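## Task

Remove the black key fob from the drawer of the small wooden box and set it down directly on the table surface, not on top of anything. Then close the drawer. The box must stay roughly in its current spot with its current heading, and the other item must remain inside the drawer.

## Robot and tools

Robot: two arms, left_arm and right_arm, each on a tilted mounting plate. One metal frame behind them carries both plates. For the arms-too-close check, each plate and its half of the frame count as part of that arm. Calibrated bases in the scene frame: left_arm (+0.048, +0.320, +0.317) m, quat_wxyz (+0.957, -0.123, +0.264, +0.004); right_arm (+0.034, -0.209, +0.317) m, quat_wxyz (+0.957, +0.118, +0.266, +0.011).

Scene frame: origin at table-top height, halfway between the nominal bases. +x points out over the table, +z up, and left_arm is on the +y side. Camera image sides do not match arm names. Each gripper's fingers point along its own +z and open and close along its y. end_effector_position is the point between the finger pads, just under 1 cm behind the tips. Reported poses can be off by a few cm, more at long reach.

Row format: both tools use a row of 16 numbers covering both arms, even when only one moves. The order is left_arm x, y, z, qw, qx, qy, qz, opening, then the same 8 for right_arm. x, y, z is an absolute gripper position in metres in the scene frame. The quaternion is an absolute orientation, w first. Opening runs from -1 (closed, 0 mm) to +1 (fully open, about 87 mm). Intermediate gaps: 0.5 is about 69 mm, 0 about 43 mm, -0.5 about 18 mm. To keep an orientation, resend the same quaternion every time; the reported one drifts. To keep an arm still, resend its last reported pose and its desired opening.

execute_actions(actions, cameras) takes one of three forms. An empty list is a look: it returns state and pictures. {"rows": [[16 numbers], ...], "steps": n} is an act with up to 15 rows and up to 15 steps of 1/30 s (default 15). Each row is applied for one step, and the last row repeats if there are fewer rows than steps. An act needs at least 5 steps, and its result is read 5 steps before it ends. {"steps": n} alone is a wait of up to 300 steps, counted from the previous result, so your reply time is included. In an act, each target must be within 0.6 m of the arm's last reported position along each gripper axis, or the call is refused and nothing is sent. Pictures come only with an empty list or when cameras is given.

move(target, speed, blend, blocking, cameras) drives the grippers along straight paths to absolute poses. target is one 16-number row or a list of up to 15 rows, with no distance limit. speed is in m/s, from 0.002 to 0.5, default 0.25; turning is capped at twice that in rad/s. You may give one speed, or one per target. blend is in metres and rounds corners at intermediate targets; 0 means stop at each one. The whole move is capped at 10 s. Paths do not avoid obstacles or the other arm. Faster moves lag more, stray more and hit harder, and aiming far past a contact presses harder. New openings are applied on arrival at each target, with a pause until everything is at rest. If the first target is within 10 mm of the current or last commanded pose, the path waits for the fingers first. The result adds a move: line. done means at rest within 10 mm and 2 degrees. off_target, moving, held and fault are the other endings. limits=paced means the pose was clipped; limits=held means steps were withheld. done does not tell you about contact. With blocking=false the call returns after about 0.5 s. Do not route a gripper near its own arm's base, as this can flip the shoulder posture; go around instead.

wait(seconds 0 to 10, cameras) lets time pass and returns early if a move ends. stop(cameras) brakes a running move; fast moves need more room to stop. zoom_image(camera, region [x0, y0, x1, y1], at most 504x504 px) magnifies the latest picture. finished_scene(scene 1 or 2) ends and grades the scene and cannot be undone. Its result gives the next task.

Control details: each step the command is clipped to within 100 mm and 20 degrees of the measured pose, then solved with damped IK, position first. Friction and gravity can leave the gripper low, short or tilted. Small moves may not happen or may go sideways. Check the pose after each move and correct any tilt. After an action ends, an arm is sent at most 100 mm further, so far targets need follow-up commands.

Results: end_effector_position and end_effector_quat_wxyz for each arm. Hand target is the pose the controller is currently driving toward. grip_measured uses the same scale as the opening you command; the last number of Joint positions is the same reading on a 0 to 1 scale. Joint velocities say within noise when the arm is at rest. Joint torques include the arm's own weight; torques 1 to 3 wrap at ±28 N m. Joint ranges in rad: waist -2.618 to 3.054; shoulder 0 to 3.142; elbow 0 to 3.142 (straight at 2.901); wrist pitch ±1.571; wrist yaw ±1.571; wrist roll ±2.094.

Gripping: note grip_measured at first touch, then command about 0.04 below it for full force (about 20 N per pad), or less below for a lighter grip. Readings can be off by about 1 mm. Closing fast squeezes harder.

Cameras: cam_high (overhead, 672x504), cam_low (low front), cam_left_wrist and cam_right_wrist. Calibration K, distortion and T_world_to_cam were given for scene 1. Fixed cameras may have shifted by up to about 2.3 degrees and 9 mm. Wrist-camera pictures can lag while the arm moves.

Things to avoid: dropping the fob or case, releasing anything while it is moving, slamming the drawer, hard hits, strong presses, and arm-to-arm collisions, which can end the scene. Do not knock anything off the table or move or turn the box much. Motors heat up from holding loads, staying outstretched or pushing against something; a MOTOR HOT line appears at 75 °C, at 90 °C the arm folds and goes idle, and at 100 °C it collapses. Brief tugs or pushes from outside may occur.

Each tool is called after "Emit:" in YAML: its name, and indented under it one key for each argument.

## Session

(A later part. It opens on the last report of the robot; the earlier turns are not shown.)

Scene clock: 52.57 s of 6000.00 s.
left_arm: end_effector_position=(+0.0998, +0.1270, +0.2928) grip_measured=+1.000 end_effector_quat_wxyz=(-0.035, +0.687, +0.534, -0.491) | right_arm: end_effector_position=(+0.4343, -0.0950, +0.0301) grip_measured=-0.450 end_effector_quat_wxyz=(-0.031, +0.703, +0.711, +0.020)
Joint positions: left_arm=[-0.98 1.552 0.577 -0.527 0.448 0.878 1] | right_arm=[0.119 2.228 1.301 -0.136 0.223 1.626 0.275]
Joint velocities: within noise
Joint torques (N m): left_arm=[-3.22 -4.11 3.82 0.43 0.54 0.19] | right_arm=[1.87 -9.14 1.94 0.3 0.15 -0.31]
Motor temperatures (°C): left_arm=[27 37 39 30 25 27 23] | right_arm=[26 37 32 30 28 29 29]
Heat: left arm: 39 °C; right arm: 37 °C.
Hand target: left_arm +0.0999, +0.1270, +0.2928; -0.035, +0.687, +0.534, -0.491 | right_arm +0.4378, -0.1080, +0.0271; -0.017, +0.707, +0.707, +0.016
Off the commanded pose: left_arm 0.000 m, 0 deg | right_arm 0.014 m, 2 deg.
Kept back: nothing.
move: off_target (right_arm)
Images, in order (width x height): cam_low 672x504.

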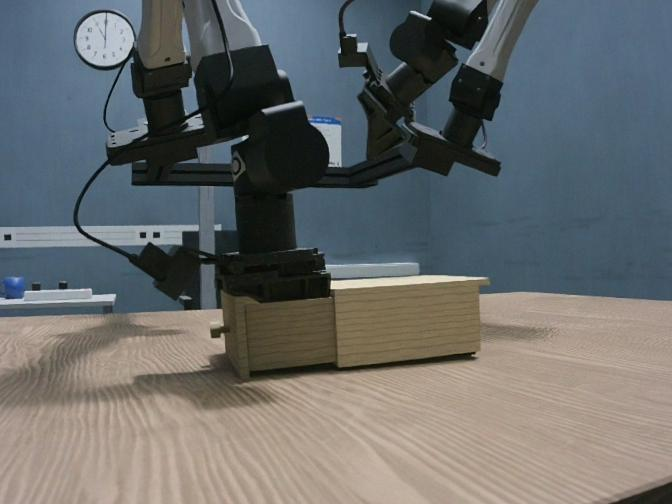

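Emit:
move:
  target: [0.0998, 0.1270, 0.2928, -0.035, 0.687, 0.534, -0.491, 1, 0.438, -0.112, 0.032, 0.0349, 0.7063, 0.7063, -0.0349, -0.45]
  speed: 0.06
  cameras: ["cam_low","cam_right_wrist"]

Scene clock: 54.50 s of 6000.00 s.
left_arm: end_effector_position=(+0.0998, +0.1270, +0.2928) grip_measured=+1.000 end_effector_quat_wxyz=(-0.035, +0.687, +0.534, -0.491) | right_arm: end_effector_position=(+0.4349, -0.1077, +0.0279) grip_measured=-0.450 end_effector_quat_wxyz=(+0.023, +0.705, +0.709, -0.026)
Joint positions: left_arm=[-0.98 1.552 0.577 -0.527 0.448 0.878 1] | right_arm=[0.149 2.228 1.301 -0.144 0.378 1.659 0.275]
Joint velocities: within noise
Joint torques (N m): left_arm=[-3.19 -4.07 3.79 0.43 0.55 0.2] | right_arm=[4.67 -9.7 3 -0.06 0.38 0.01]
Motor temperatures (°C): left_arm=[27 37 39 30 25 27 23] | right_arm=[26 37 32 30 28 29 29]
Heat: left arm: 39 °C; right arm: 37 °C.
Hand target: left_arm +0.0999, +0.1270, +0.2928; -0.035, +0.687, +0.534, -0.491 | right_arm +0.4380, -0.1120, +0.0320; +0.035, +0.706, +0.706, -0.034
Off the commanded pose: left_arm 0.000 m, 0 deg | right_arm 0.007 m, 2 deg.
Kept back: nothing.
move: done
camera_calibration:
cam_right_wrist: T_world_to_cam=[[-0.999639, -0.0265768, 0.00404531, 0.430017], [-0.0153919, 0.689202, 0.724406, 0.080413], [-0.0220404, 0.724082, -0.689362, 0.243271], [0, 0, 0, 1]] pos_world=[0.436461, -0.22014, 0.10771]
Images, in order (width x height): cam_low 672x504, cam_right_wrist 672x504.

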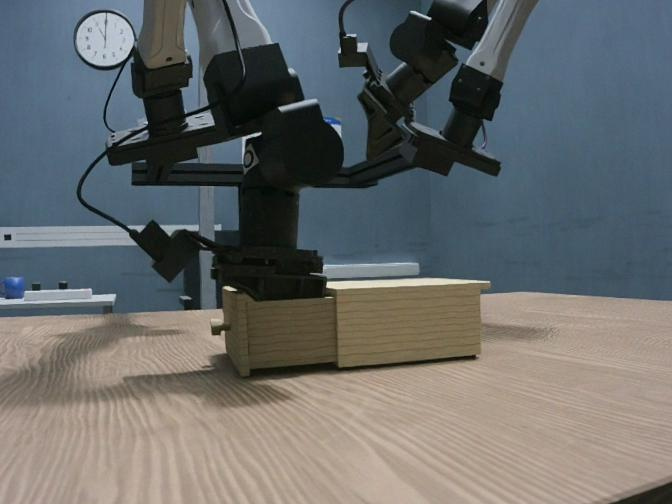

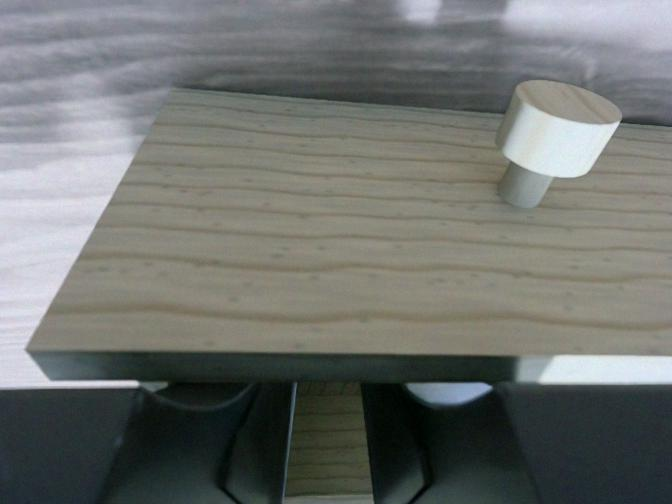

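Emit:
move:
  target:
    - [0.0998, 0.1270, 0.2928, -0.035, 0.687, 0.534, -0.491, 1, 0.438, -0.108, 0.11, 0, 0.7071, 0.7071, 0, -0.45]
    - [0.0998, 0.1270, 0.2928, -0.035, 0.687, 0.534, -0.491, 1, 0.430, -0.130, 0.14, 0, 0, 1, 0, -0.45]
  speed: [0.2, 0.35]
  blend: 0.01
  cameras: ["cam_low","cam_right_wrist","cam_high"]

Emit:
zoom_image:
  camera: "cam_right_wrist"
  region: [150, 20, 480, 320]

Emit:
zoom_image:
  camera: "cam_high"
  region: [310, 285, 380, 355]

Scene clock: 58.27 s of 6000.00 s.
left_arm: end_effector_position=(+0.0998, +0.1270, +0.2928) grip_measured=+1.000 end_effector_quat_wxyz=(-0.035, +0.687, +0.534, -0.491) | right_arm: end_effector_position=(+0.4199, -0.1315, +0.1310) grip_measured=-0.450 end_effector_quat_wxyz=(-0.013, +0.007, +1.000, +0.000)
Joint positions: left_arm=[-0.98 1.552 0.577 -0.527 0.448 0.878 1] | right_arm=[0.232 1.988 1.366 -0.49 0.345 0.19 0.275]
Joint velocities: within noise
Joint torques (N m): left_arm=[-3.22 -4.08 3.84 0.43 0.54 0.19] | right_arm=[5.48 -10.26 6.56 0.02 0.11 -0.25]
Motor temperatures (°C): left_arm=[27 37 39 30 25 27 23] | right_arm=[26 38 32 30 28 29 29]
Heat: left arm: 39 °C; right arm: 38 °C.
Hand target: left_arm +0.0999, +0.1270, +0.2928; -0.035, +0.687, +0.534, -0.491 | right_arm +0.4299, -0.1300, +0.1400; +0.000, +0.000, +1.000, +0.000
Off the commanded pose: left_arm 0.000 m, 0 deg | right_arm 0.014 m, 2 deg.
Kept back: nothing.
move: off_target (right_arm)
camera_calibration:
cam_right_wrist: T_world_to_cam=[[0.00690854, -0.999973, -0.00236827, -0.135888], [-0.618011, -0.00613152, 0.786146, 0.175376], [-0.786139, -0.0039675, -0.618037, 0.547038], [0, 0, 0, 1]] pos_world=[0.539372, -0.132638, 0.199897]
Images, in order (width x height): cam_high 672x504, cam_low 672x504, cam_right_wrist 672x504.

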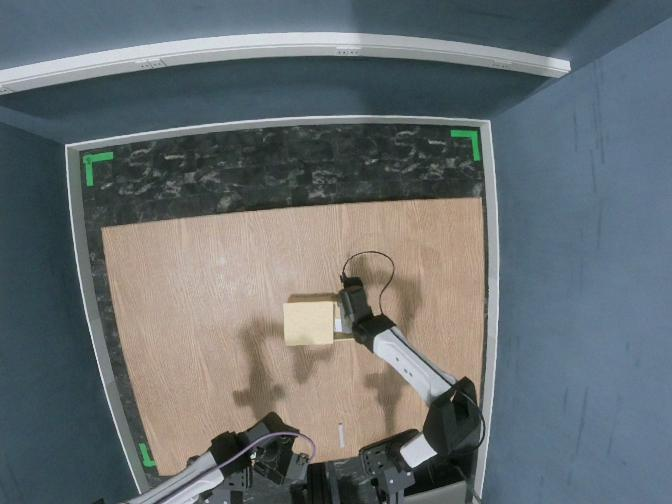

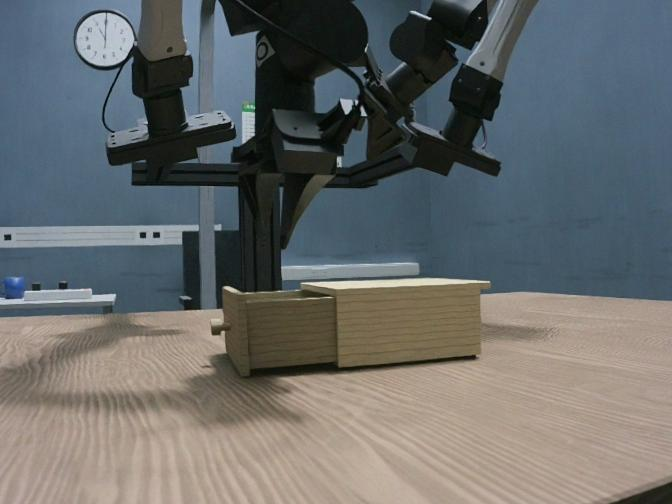

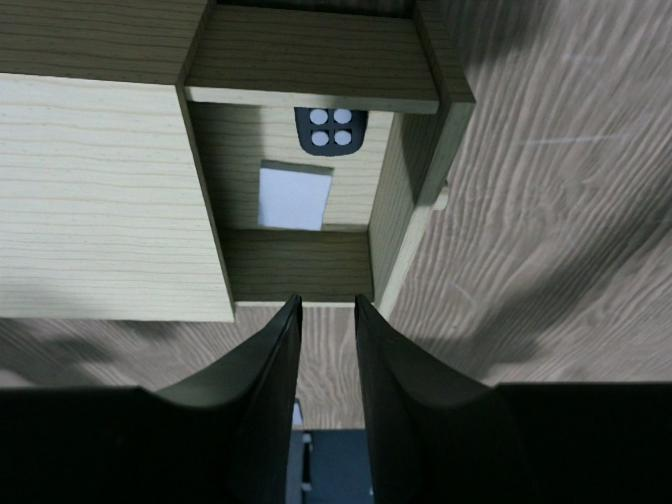

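Scaled by 1.527 from the camera's 672x504 image, which has a finer 960x720 frame.

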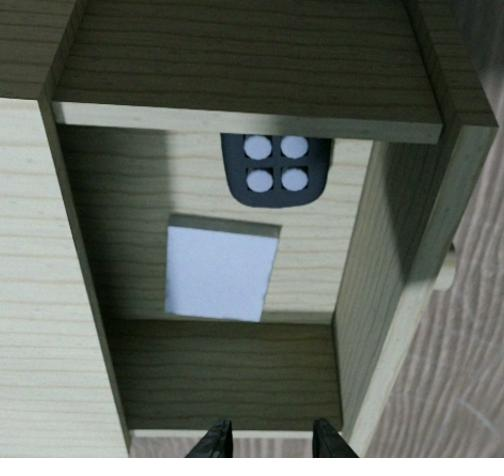

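Scaled by 7.200 from the camera's 672x504 image, which has a finer 960x720 frame.

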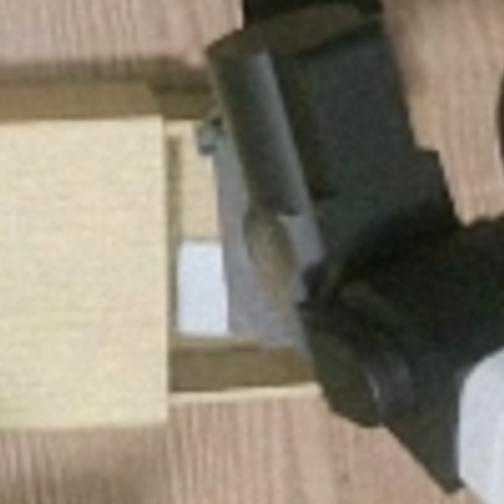

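Emit:
move:
  target: [0.0998, 0.1270, 0.2928, -0.035, 0.687, 0.534, -0.491, 1, 0.435, -0.131, 0.115, 0.2247, -0.0118, 0.9727, -0.0510, 0]
  speed: 0.25

Scene clock: 63.13 s of 6000.00 s.
left_arm: end_effector_position=(+0.0998, +0.1270, +0.2928) grip_measured=+1.000 end_effector_quat_wxyz=(-0.035, +0.687, +0.534, -0.491) | right_arm: end_effector_position=(+0.4305, -0.1331, +0.1094) grip_measured=+0.000 end_effector_quat_wxyz=(+0.213, -0.010, +0.976, -0.050)
Joint positions: left_arm=[-0.98 1.552 0.577 -0.527 0.448 0.878 1] | right_arm=[0.29 1.924 0.896 0.386 0.527 -0.003 0.5]
Joint velocities: within noise
Joint torques (N m): left_arm=[-3.21 -4.05 3.82 0.45 0.55 0.18] | right_arm=[5.23 -8.54 2.52 1.07 0.16 -0.2]
Motor temperatures (°C): left_arm=[27 37 39 30 25 27 23] | right_arm=[26 39 32 30 28 29 29]
Heat: left arm: 39 °C; right arm: 39 °C.
Hand target: left_arm +0.0999, +0.1270, +0.2928; -0.035, +0.687, +0.534, -0.491 | right_arm +0.4349, -0.1311, +0.1149; +0.224, -0.012, +0.973, -0.051
Off the commanded pose: left_arm 0.000 m, 0 deg | right_arm 0.008 m, 1 deg.
Kept back: nothing.
move: done
camera_calibration:
cam_right_wrist: T_world_to_cam=[[0.0173839, -0.993897, 0.108932, -0.153423], [-0.900685, 0.0317378, 0.433312, 0.364218], [-0.434125, -0.105646, -0.894637, 0.40714], [0, 0, 0, 1]] pos_world=[0.507463, -0.121033, 0.223135]

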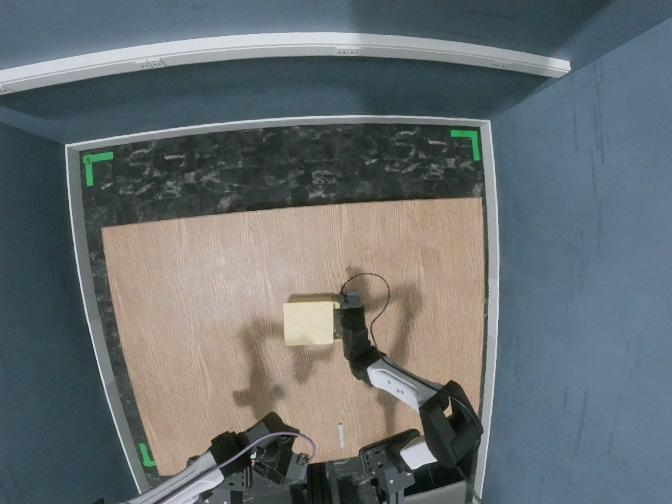

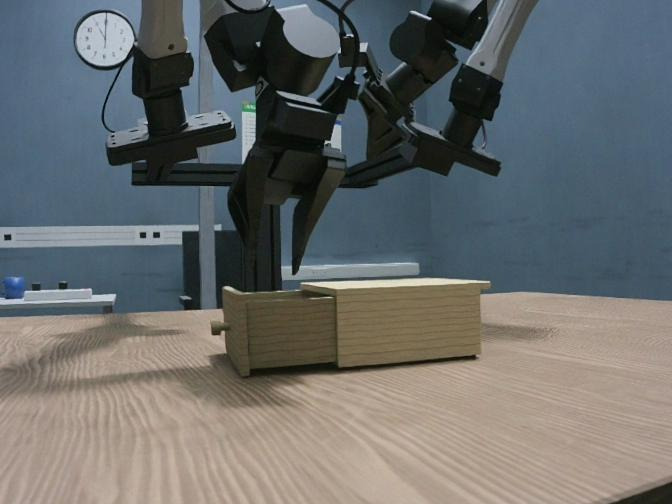

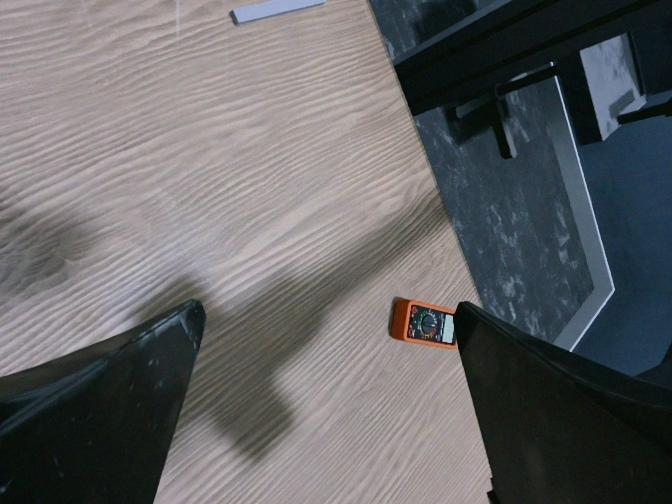

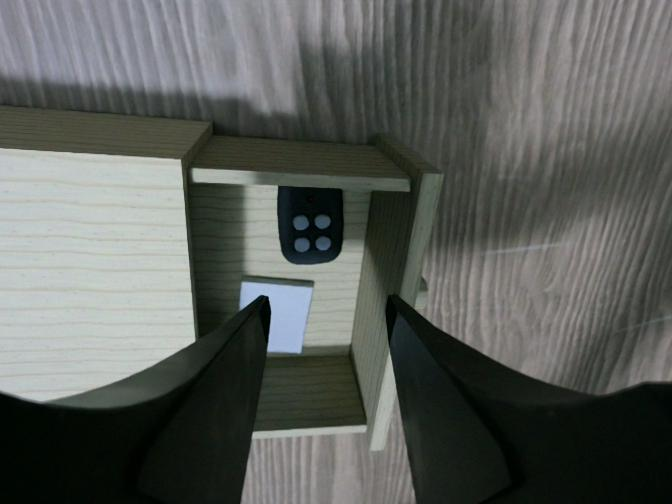

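Emit:
move:
  target: [0.0998, 0.1270, 0.2928, -0.035, 0.687, 0.534, -0.491, 1, 0.432, -0.127, 0.052, 0.2347, -0.0118, 0.9703, -0.0510, 0]
  speed: 0.12

Scene clock: 65.43 s of 6000.00 s.
left_arm: end_effector_position=(+0.0998, +0.1270, +0.2928) grip_measured=+1.000 end_effector_quat_wxyz=(-0.035, +0.687, +0.534, -0.491) | right_arm: end_effector_position=(+0.4290, -0.1254, +0.0572) grip_measured=+0.000 end_effector_quat_wxyz=(+0.231, -0.012, +0.971, -0.052)
Joint positions: left_arm=[-0.98 1.552 0.577 -0.527 0.448 0.878 1] | right_arm=[0.261 2.14 0.934 0.617 0.505 -0.047 0.5]
Joint velocities: within noise
Joint torques (N m): left_arm=[-3.18 -4.1 3.78 0.44 0.54 0.19] | right_arm=[3.34 -6.43 3.29 1.12 -0.05 -0.27]
Motor temperatures (°C): left_arm=[27 37 39 30 25 27 23] | right_arm=[26 39 31 30 28 29 29]
Heat: left arm: 39 °C; right arm: 39 °C.
Hand target: left_arm +0.0999, +0.1270, +0.2928; -0.035, +0.687, +0.534, -0.491 | right_arm +0.4318, -0.1271, +0.0522; +0.235, -0.012, +0.971, -0.051
Off the commanded pose: left_arm 0.000 m, 0 deg | right_arm 0.006 m, 0 deg.
Kept back: nothing.
move: done
camera_calibration:
cam_right_wrist: T_world_to_cam=[[0.0188694, -0.993338, 0.113682, -0.140898], [-0.916564, 0.0282397, 0.398889, 0.393675], [-0.399442, -0.111724, -0.909925, 0.345833], [0, 0, 0, 1]] pos_world=[0.501627, -0.112439, 0.173667]

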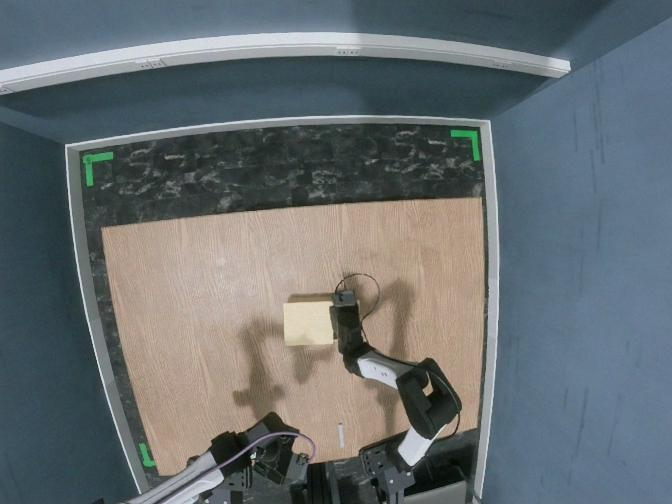

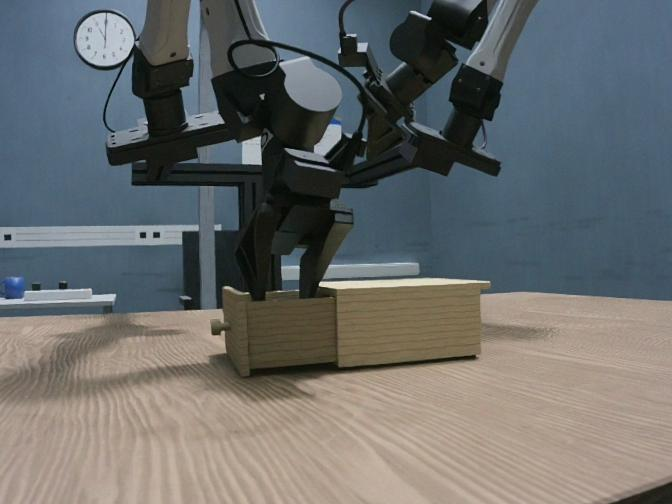

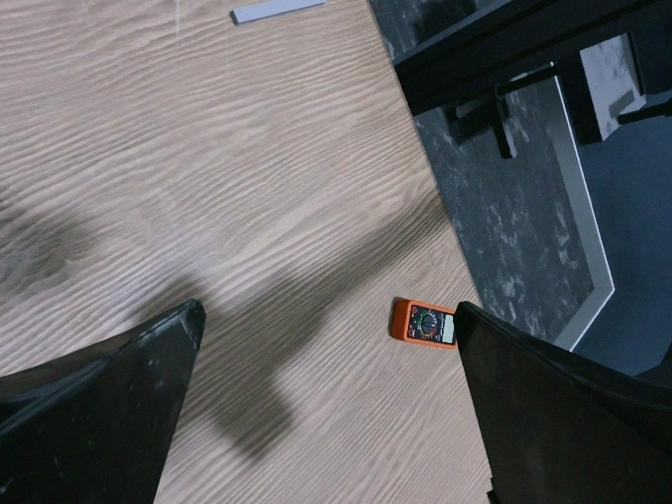

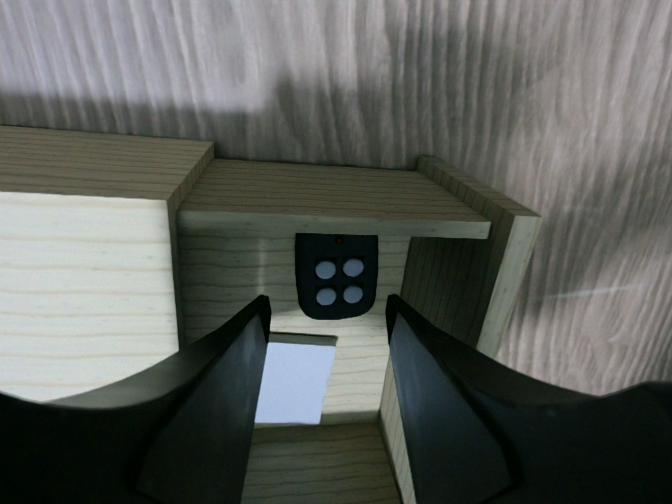

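Emit:
move:
  target: [0.0998, 0.1270, 0.2928, -0.035, 0.687, 0.534, -0.491, 1, 0.431, -0.1305, 0.0275, 0.2347, -0.0118, 0.9703, -0.0510, 0]
  speed: 0.08

Scene clock: 66.53 s of 6000.00 s.
left_arm: end_effector_position=(+0.0998, +0.1270, +0.2928) grip_measured=+1.000 end_effector_quat_wxyz=(-0.035, +0.687, +0.534, -0.491) | right_arm: end_effector_position=(+0.4268, -0.1304, +0.0380) grip_measured=-0.001 end_effector_quat_wxyz=(+0.228, -0.018, +0.972, -0.056)
Joint positions: left_arm=[-0.98 1.552 0.577 -0.527 0.448 0.878 1] | right_arm=[0.235 2.208 0.961 0.66 0.49 -0.074 0.499]
Joint velocities: within noise
Joint torques (N m): left_arm=[-3.22 -4.07 3.81 0.44 0.55 0.19] | right_arm=[2.91 -5.18 4.14 1.25 -0.16 -0.1]
Motor temperatures (°C): left_arm=[27 37 39 30 25 27 23] | right_arm=[26 39 31 30 28 29 29]
Heat: left arm: 39 °C; right arm: 39 °C.
Hand target: left_arm +0.0999, +0.1270, +0.2928; -0.035, +0.687, +0.534, -0.491 | right_arm +0.4304, -0.1308, +0.0280; +0.234, -0.012, +0.971, -0.051
Off the commanded pose: left_arm 0.000 m, 0 deg | right_arm 0.011 m, 1 deg.
Kept back: nothing.
move: off_target (right_arm)
camera_calibration:
cam_right_wrist: T_world_to_cam=[[0.0286556, -0.991735, 0.125065, -0.148089], [-0.914169, 0.0246069, 0.404586, 0.397746], [-0.40432, -0.125924, -0.905908, 0.327007], [0, 0, 0, 1]] pos_world=[0.500066, -0.115474, 0.153836]

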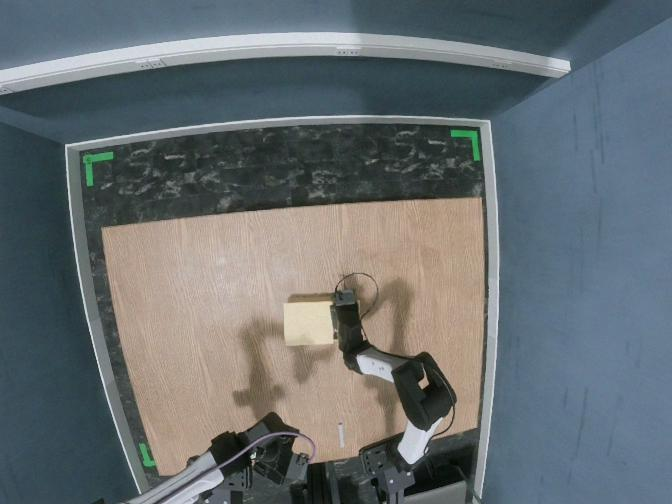

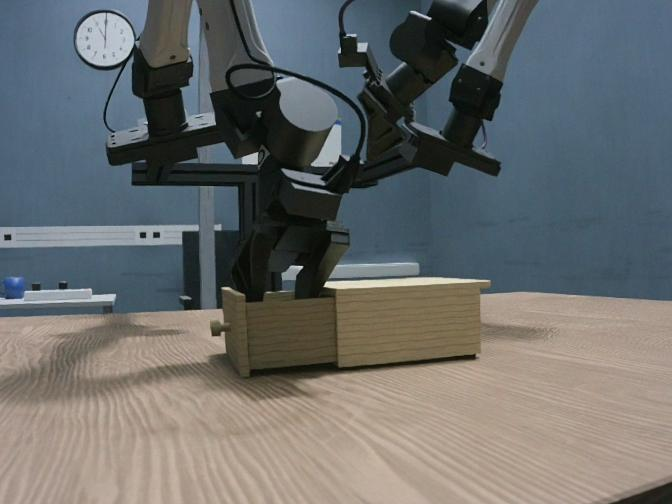

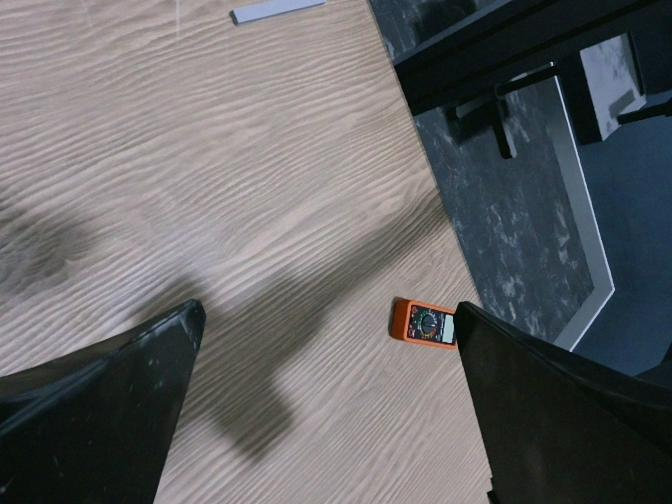

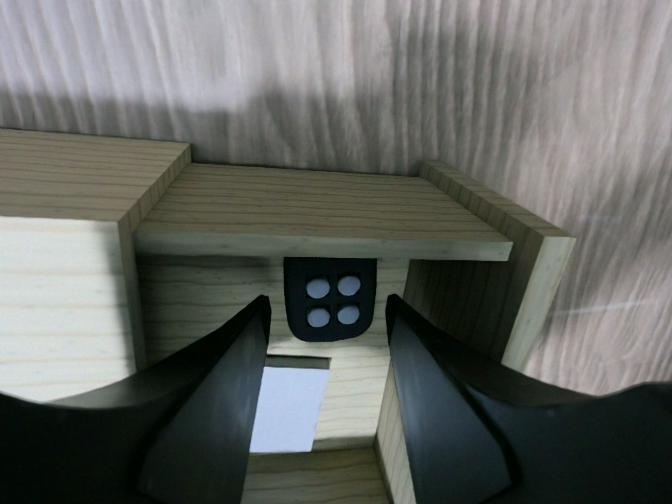

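Emit:
move:
  target: [0.0998, 0.1270, 0.2928, -0.035, 0.687, 0.534, -0.491, 1, 0.431, -0.1305, 0.0205, 0.2347, -0.0118, 0.9703, -0.0510, 0]
  speed: 0.05
  cameras: ["cam_right_wrist"]

Scene clock: 67.47 s of 6000.00 s.
left_arm: end_effector_position=(+0.0998, +0.1270, +0.2928) grip_measured=+1.000 end_effector_quat_wxyz=(-0.035, +0.687, +0.534, -0.491) | right_arm: end_effector_position=(+0.4279, -0.1305, +0.0369) grip_measured=-0.002 end_effector_quat_wxyz=(+0.230, -0.026, +0.971, -0.058)
Joint positions: left_arm=[-0.98 1.552 0.577 -0.527 0.448 0.878 1] | right_arm=[0.235 2.214 0.964 0.669 0.489 -0.094 0.499]
Joint velocities: within noise
Joint torques (N m): left_arm=[-3.19 -4.08 3.81 0.43 0.54 0.2] | right_arm=[2.24 -3.59 5.19 1.36 -0.2 0.08]
Motor temperatures (°C): left_arm=[27 37 39 30 25 27 23] | right_arm=[26 39 31 30 28 29 29]
Heat: left arm: 39 °C; right arm: 39 °C.
Hand target: left_arm +0.0999, +0.1270, +0.2928; -0.035, +0.687, +0.534, -0.491 | right_arm +0.4301, -0.1310, +0.0217; +0.234, -0.012, +0.971, -0.051
Off the commanded pose: left_arm 0.000 m, 0 deg | right_arm 0.017 m, 2 deg.
Kept back: nothing.
move: off_target (right_arm)
camera_calibration:
cam_right_wrist: T_world_to_cam=[[0.0437446, -0.990251, 0.132246, -0.154592], [-0.915814, 0.0131484, 0.401388, 0.398468], [-0.399214, -0.138672, -0.90631, 0.322655], [0, 0, 0, 1]] pos_world=[0.500494, -0.113581, 0.152929]
Images, in order (width x height): cam_right_wrist 672x504.

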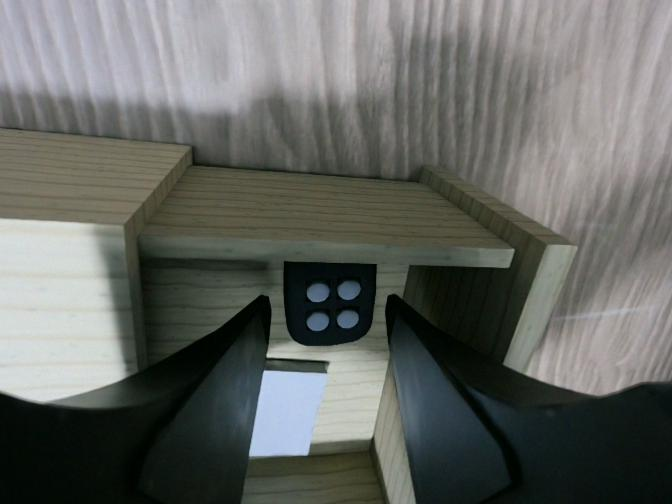

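Emit:
move:
  target:
    - [0.0998, 0.1270, 0.2928, -0.035, 0.687, 0.534, -0.491, 1, 0.431, -0.1305, 0.042, 0.2347, -0.0086, 0.9710, -0.0390, -0.1]
    - [0.0998, 0.1270, 0.2928, -0.035, 0.687, 0.534, -0.491, 1, 0.431, -0.1315, 0.0225, 0.2347, -0.0086, 0.9710, -0.0390, -0.1]
  speed: 0.06
  cameras: ["cam_right_wrist", "cam_low"]

Scene clock: 69.93 s of 6000.00 s.
left_arm: end_effector_position=(+0.0998, +0.1270, +0.2928) grip_measured=+1.000 end_effector_quat_wxyz=(-0.035, +0.687, +0.534, -0.491) | right_arm: end_effector_position=(+0.4265, -0.1280, +0.0299) grip_measured=-0.100 end_effector_quat_wxyz=(+0.229, -0.016, +0.973, -0.039)
Joint positions: left_arm=[-0.98 1.552 0.577 -0.527 0.448 0.878 1] | right_arm=[0.22 2.231 0.969 0.678 0.445 -0.072 0.45]
Joint velocities: within noise
Joint torques (N m): left_arm=[-3.18 -4.07 3.85 0.43 0.54 0.18] | right_arm=[2.67 -6.02 3.55 1.21 -0.1 -0.12]
Motor temperatures (°C): left_arm=[27 38 39 30 25 27 23] | right_arm=[26 39 31 31 28 29 29]
Heat: left arm: 39 °C; right arm: 39 °C.
Hand target: left_arm +0.0999, +0.1270, +0.2928; -0.035, +0.687, +0.534, -0.491 | right_arm +0.4306, -0.1317, +0.0228; +0.235, -0.009, +0.971, -0.039
Off the commanded pose: left_arm 0.000 m, 0 deg | right_arm 0.009 m, 1 deg.
Kept back: nothing.
move: done
camera_calibration:
cam_right_wrist: T_world_to_cam=[[0.0323872, -0.995286, 0.0914171, -0.14571], [-0.914394, 0.00742209, 0.404758, 0.398477], [-0.403528, -0.0967003, -0.909843, 0.323394], [0, 0, 0, 1]] pos_world=[0.499582, -0.116708, 0.146271]
Images, in order (width x height): cam_low 672x504, cam_right_wrist 672x504.

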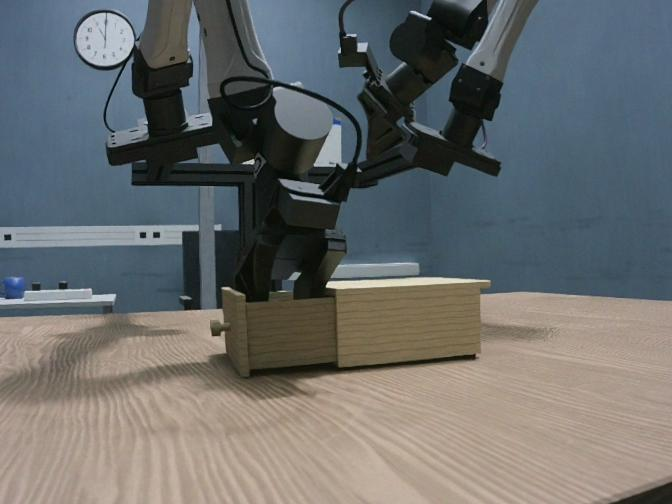

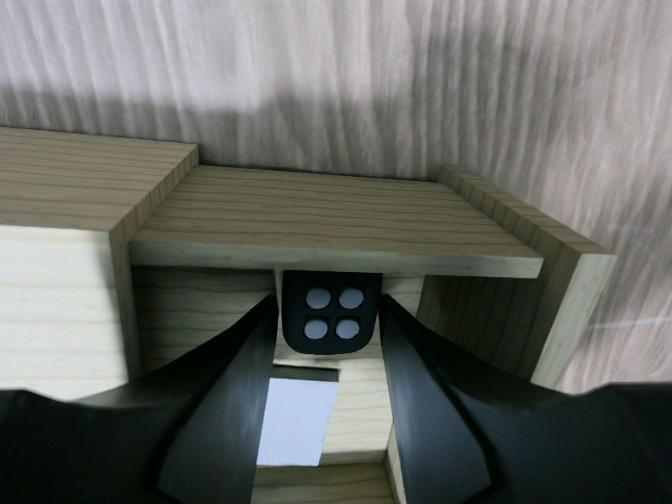

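Emit:
move:
  target: [0.0998, 0.1270, 0.2928, -0.035, 0.687, 0.534, -0.491, 1, 0.431, -0.1315, 0.0228, 0.2347, -0.0086, 0.9710, -0.0390, -0.3]
  speed: 0.06
  cameras: ["cam_right_wrist"]

Scene clock: 70.87 s of 6000.00 s.
left_arm: end_effector_position=(+0.0998, +0.1270, +0.2928) grip_measured=+1.000 end_effector_quat_wxyz=(-0.035, +0.687, +0.534, -0.491) | right_arm: end_effector_position=(+0.4272, -0.1279, +0.0300) grip_measured=-0.170 end_effector_quat_wxyz=(+0.230, -0.016, +0.972, -0.039)
Joint positions: left_arm=[-0.98 1.552 0.577 -0.527 0.448 0.878 1] | right_arm=[0.219 2.231 0.97 0.68 0.443 -0.072 0.415]
Joint velocities: within noise
Joint torques (N m): left_arm=[-3.22 -4.05 3.79 0.42 0.54 0.2] | right_arm=[2.8 -6 3.45 1.22 -0.1 -0.12]
Motor temperatures (°C): left_arm=[27 38 39 30 25 27 23] | right_arm=[26 39 31 31 28 29 29]
Heat: left arm: 39 °C; right arm: 39 °C.
Hand target: left_arm +0.0999, +0.1270, +0.2928; -0.035, +0.687, +0.534, -0.491 | right_arm +0.4307, -0.1316, +0.0231; +0.235, -0.009, +0.971, -0.039
Off the commanded pose: left_arm 0.000 m, 0 deg | right_arm 0.009 m, 1 deg.
Kept back: nothing.
move: done
camera_calibration:
cam_right_wrist: T_world_to_cam=[[0.0316285, -0.99541, 0.0903281, -0.145334], [-0.915226, 0.00747775, 0.402872, 0.399507], [-0.401698, -0.0954129, -0.910788, 0.323199], [0, 0, 0, 1]] pos_world=[0.500065, -0.116817, 0.146543]
Images, in order (width x height): cam_right_wrist 672x504.

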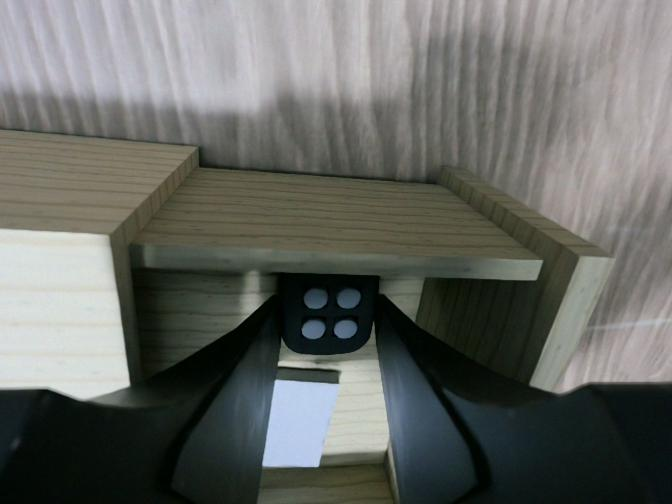

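Emit:
move:
  target: [0.0998, 0.1270, 0.2928, -0.035, 0.687, 0.534, -0.491, 1, 0.429, -0.1300, 0.075, 0.2347, -0.0086, 0.9710, -0.0390, -0.35]
  speed: 0.08
  cameras: ["cam_right_wrist"]

Scene clock: 72.27 s of 6000.00 s.
left_arm: end_effector_position=(+0.0998, +0.1270, +0.2928) grip_measured=+1.000 end_effector_quat_wxyz=(-0.035, +0.687, +0.534, -0.491) | right_arm: end_effector_position=(+0.4212, -0.1313, +0.0622) grip_measured=-0.170 end_effector_quat_wxyz=(+0.223, -0.015, +0.974, -0.040)
Joint positions: left_arm=[-0.98 1.552 0.577 -0.527 0.448 0.878 1] | right_arm=[0.244 2.098 0.893 0.601 0.466 -0.05 0.415]
Joint velocities: within noise
Joint torques (N m): left_arm=[-3.19 -4.05 3.88 0.44 0.54 0.19] | right_arm=[5.29 -10.81 1.37 0.86 0.1 -0.03]
Motor temperatures (°C): left_arm=[27 38 39 30 25 27 23] | right_arm=[26 39 31 31 28 29 29]
Heat: left arm: 39 °C; right arm: 39 °C.
Hand target: left_arm +0.0999, +0.1270, +0.2928; -0.035, +0.687, +0.534, -0.491 | right_arm +0.4289, -0.1300, +0.0745; +0.235, -0.008, +0.971, -0.039
Off the commanded pose: left_arm 0.000 m, 0 deg | right_arm 0.015 m, 2 deg.
Kept back: nothing.
move: off_target (right_arm)
camera_calibration:
cam_right_wrist: T_world_to_cam=[[0.0314777, -0.99531, 0.091467, -0.151378], [-0.90938, 0.00945656, 0.415859, 0.37811], [-0.414774, -0.0962686, -0.904818, 0.354825], [0, 0, 0, 1]] pos_world=[0.495783, -0.120085, 0.177657]
Images, in order (width x height): cam_right_wrist 672x504.

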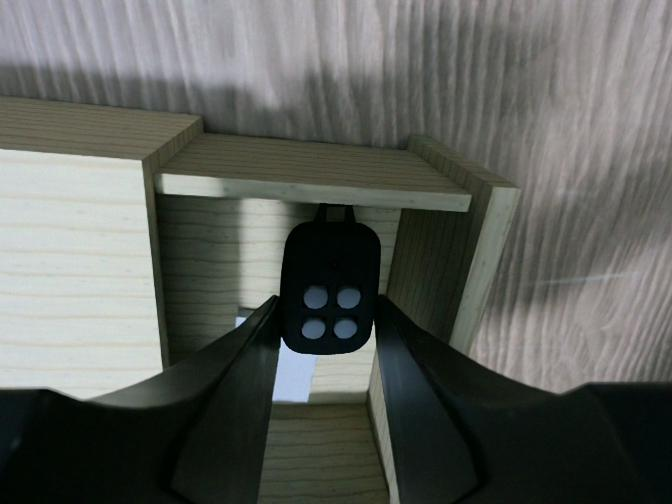

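Emit:
move:
  target:
    - [0.0998, 0.1270, 0.2928, -0.035, 0.687, 0.534, -0.491, 1, 0.420, -0.1300, 0.085, 0.2347, -0.0086, 0.9710, -0.0390, -0.35]
    - [0.0998, 0.1270, 0.2928, -0.035, 0.687, 0.534, -0.491, 1, 0.420, -0.1300, 0.165, 0.2347, -0.0086, 0.9710, -0.0390, -0.35]
  speed: 0.12
  blend: 0.008

Scene clock: 73.90 s of 6000.00 s.
left_arm: end_effector_position=(+0.0998, +0.1270, +0.2928) grip_measured=+1.000 end_effector_quat_wxyz=(-0.035, +0.687, +0.534, -0.491) | right_arm: end_effector_position=(+0.4150, -0.1307, +0.1541) grip_measured=-0.170 end_effector_quat_wxyz=(+0.223, -0.016, +0.974, -0.040)
Joint positions: left_arm=[-0.98 1.552 0.577 -0.527 0.448 0.878 1] | right_arm=[0.351 1.737 0.785 0.314 0.554 0.02 0.415]
Joint velocities: within noise
Joint torques (N m): left_arm=[-3.18 -4.07 3.84 0.43 0.53 0.19] | right_arm=[4.85 -9.61 3.48 0.86 0.2 -0.05]
Motor temperatures (°C): left_arm=[27 38 39 30 25 27 23] | right_arm=[26 39 31 31 28 29 29]
Heat: left arm: 39 °C; right arm: 39 °C.
Hand target: left_arm +0.0999, +0.1270, +0.2928; -0.035, +0.687, +0.534, -0.491 | right_arm +0.4199, -0.1301, +0.1646; +0.235, -0.008, +0.971, -0.039
Off the commanded pose: left_arm 0.000 m, 0 deg | right_arm 0.012 m, 2 deg.
Kept back: nothing.
move: off_target (right_arm); blend cut to 0.0069 m at target 1
camera_calibration:
cam_right_wrist: T_world_to_cam=[[0.0320839, -0.995161, 0.0928719, -0.159437], [-0.9099, 0.00936816, 0.414721, 0.334635], [-0.413584, -0.0978101, -0.905197, 0.434801], [0, 0, 0, 1]] pos_world=[0.489427, -0.119272, 0.269608]

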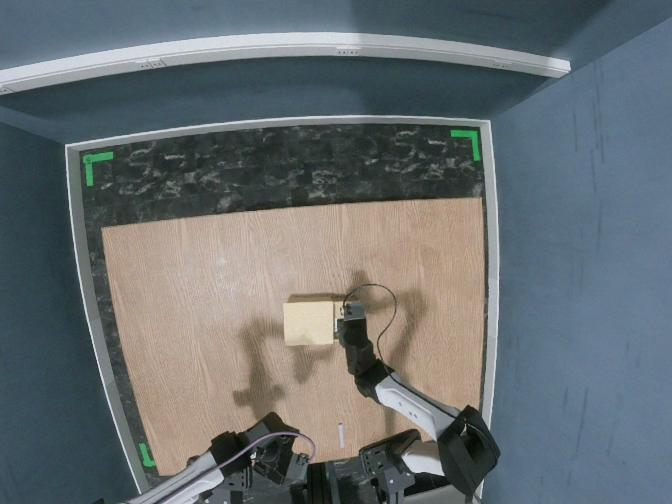

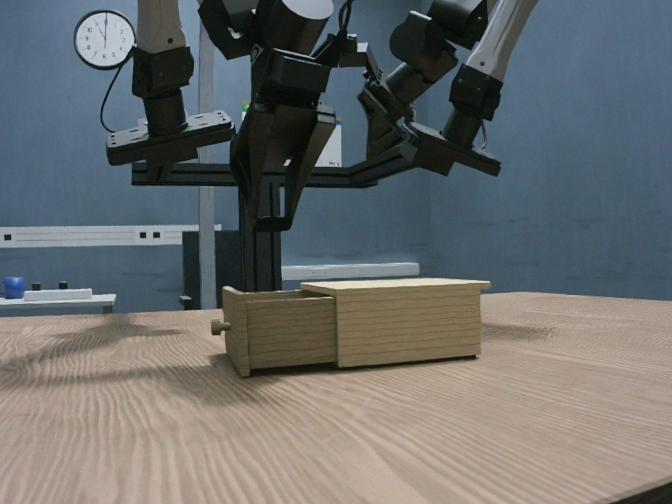

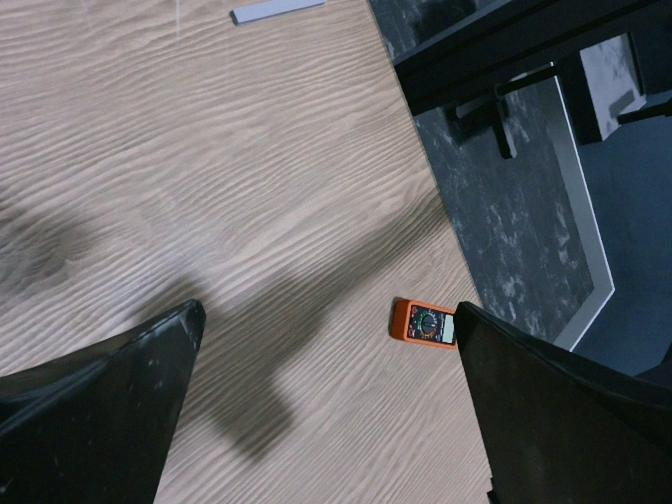

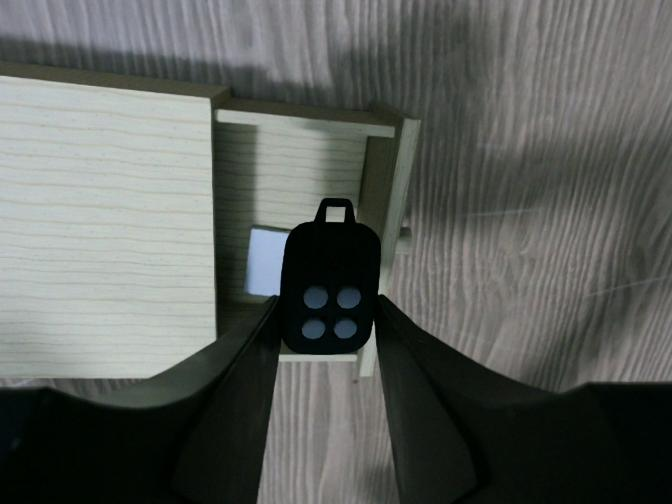

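Emit:
move:
  target:
    - [0.0998, 0.1270, 0.2928, -0.035, 0.687, 0.534, -0.491, 1, 0.420, -0.318, 0.150, 0.2347, -0.0100, 0.9710, -0.0390, -0.35]
    - [0.0998, 0.1270, 0.2928, -0.035, 0.687, 0.534, -0.491, 1, 0.420, -0.318, 0.038, 0.2347, -0.0120, 0.9710, -0.0390, -0.35]
  speed: [0.25, 0.15]
  blend: 0.02

Scene clock: 76.30 s of 6000.00 s.
left_arm: end_effector_position=(+0.0998, +0.1270, +0.2928) grip_measured=+1.000 end_effector_quat_wxyz=(-0.035, +0.687, +0.534, -0.491) | right_arm: end_effector_position=(+0.4169, -0.3149, +0.0414) grip_measured=-0.170 end_effector_quat_wxyz=(+0.228, -0.009, +0.973, -0.038)
Joint positions: left_arm=[-0.98 1.552 0.577 -0.527 0.448 0.878 1] | right_arm=[-0.283 2.023 0.855 0.645 0.016 -0.327 0.415]
Joint velocities: within noise
Joint torques (N m): left_arm=[-3.21 -4.07 3.79 0.43 0.53 0.19] | right_arm=[0.31 -6.58 2.96 1.22 -0.15 -0.26]
Motor temperatures (°C): left_arm=[27 38 39 29 25 27 23] | right_arm=[26 39 31 31 28 29 29]
Heat: left arm: 39 °C; right arm: 39 °C.
Hand target: left_arm +0.0999, +0.1270, +0.2928; -0.035, +0.687, +0.534, -0.491 | right_arm +0.4199, -0.3181, +0.0382; +0.235, -0.012, +0.971, -0.039
Off the commanded pose: left_arm 0.000 m, 0 deg | right_arm 0.006 m, 1 deg.
Kept back: nothing.
move: done
camera_calibration:
cam_right_wrist: T_world_to_cam=[[0.0203073, -0.996055, 0.0863832, -0.327428], [-0.913718, 0.0165828, 0.40601, 0.38903], [-0.405841, -0.0871749, -0.909777, 0.315926], [0, 0, 0, 1]] pos_world=[0.490329, -0.305046, 0.157756]

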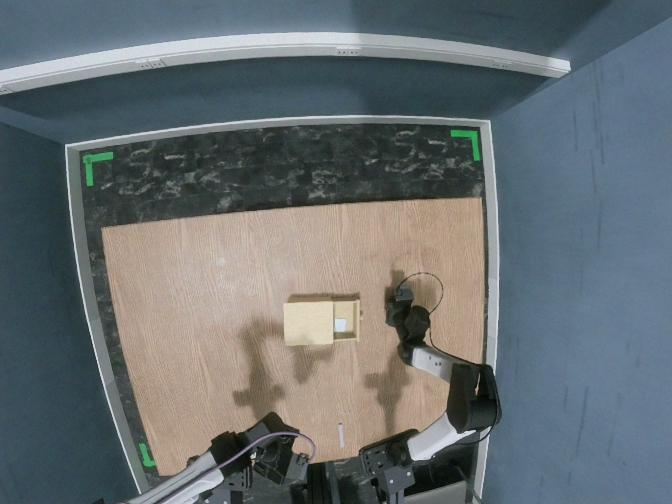

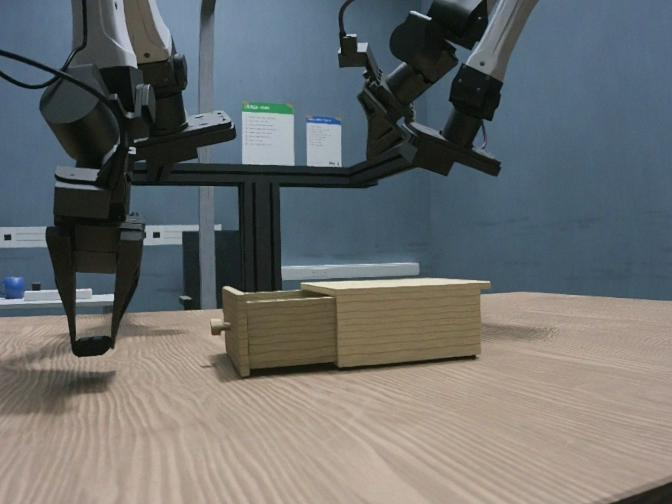

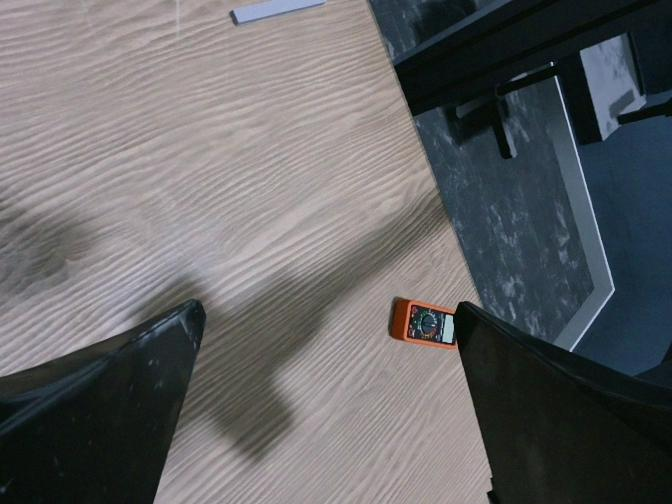

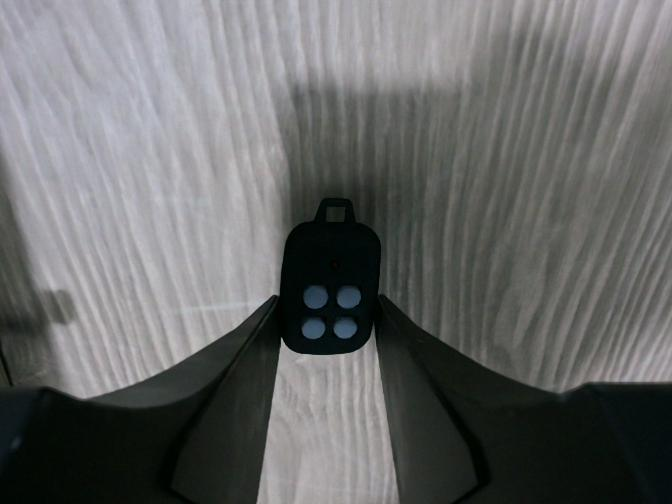

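Emit:
move:
  target: [0.0998, 0.1270, 0.2928, -0.035, 0.687, 0.534, -0.491, 1, 0.420, -0.318, 0.013, 0.2347, -0.0120, 0.9710, -0.0390, -0.35]
  speed: 0.06
  cameras: ["cam_low", "cam_right_wrist"]

Scene clock: 77.23 s of 6000.00 s.
left_arm: end_effector_position=(+0.0998, +0.1270, +0.2928) grip_measured=+1.000 end_effector_quat_wxyz=(-0.035, +0.687, +0.534, -0.491) | right_arm: end_effector_position=(+0.4153, -0.3143, +0.0175) grip_measured=-0.170 end_effector_quat_wxyz=(+0.224, -0.009, +0.974, -0.037)
Joint positions: left_arm=[-0.98 1.552 0.577 -0.527 0.448 0.878 1] | right_arm=[-0.288 2.121 0.906 0.684 0.012 -0.329 0.415]
Joint velocities: within noise
Joint torques (N m): left_arm=[-3.19 -4.07 3.82 0.44 0.55 0.18] | right_arm=[0.08 -6.23 3.04 1.29 -0.18 -0.25]
Motor temperatures (°C): left_arm=[27 38 39 29 25 27 23] | right_arm=[26 39 31 31 28 29 29]
Heat: left arm: 39 °C; right arm: 39 °C.
Hand target: left_arm +0.0999, +0.1270, +0.2928; -0.035, +0.687, +0.534, -0.491 | right_arm +0.4197, -0.3180, +0.0132; +0.234, -0.012, +0.971, -0.039
Off the commanded pose: left_arm 0.000 m, 0 deg | right_arm 0.007 m, 1 deg.
Kept back: nothing.
move: done
camera_calibration:
cam_right_wrist: T_world_to_cam=[[0.0210111, -0.996184, 0.084708, -0.325128], [-0.910624, 0.015906, 0.41293, 0.395613], [-0.412702, -0.0858132, -0.906815, 0.296738], [0, 0, 0, 1]] pos_world=[0.48955, -0.304716, 0.133267]
Images, in order (width x height): cam_low 672x504, cam_right_wrist 672x504.

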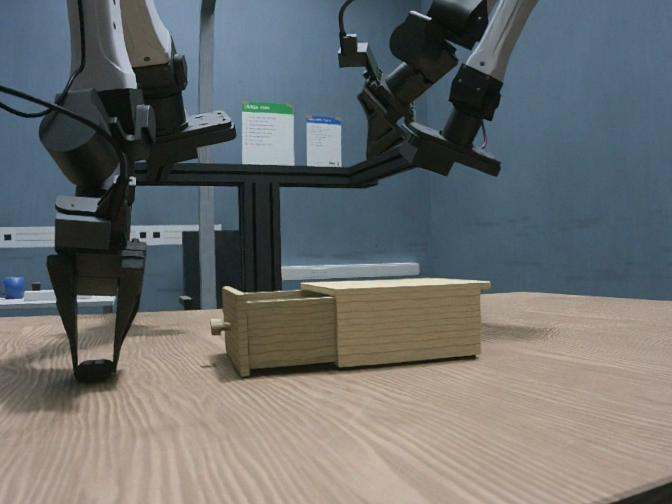

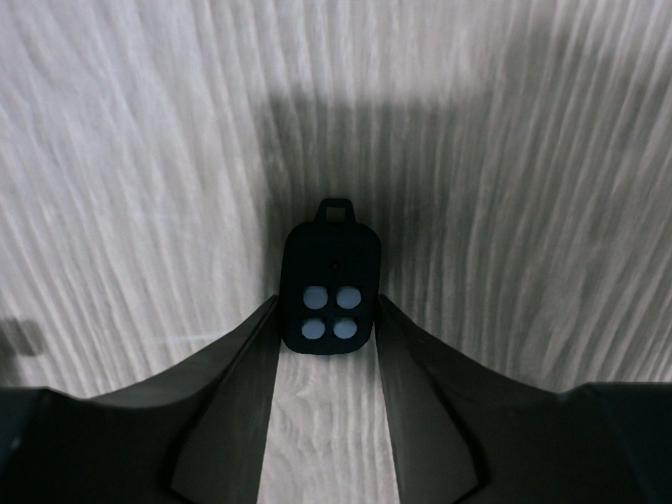

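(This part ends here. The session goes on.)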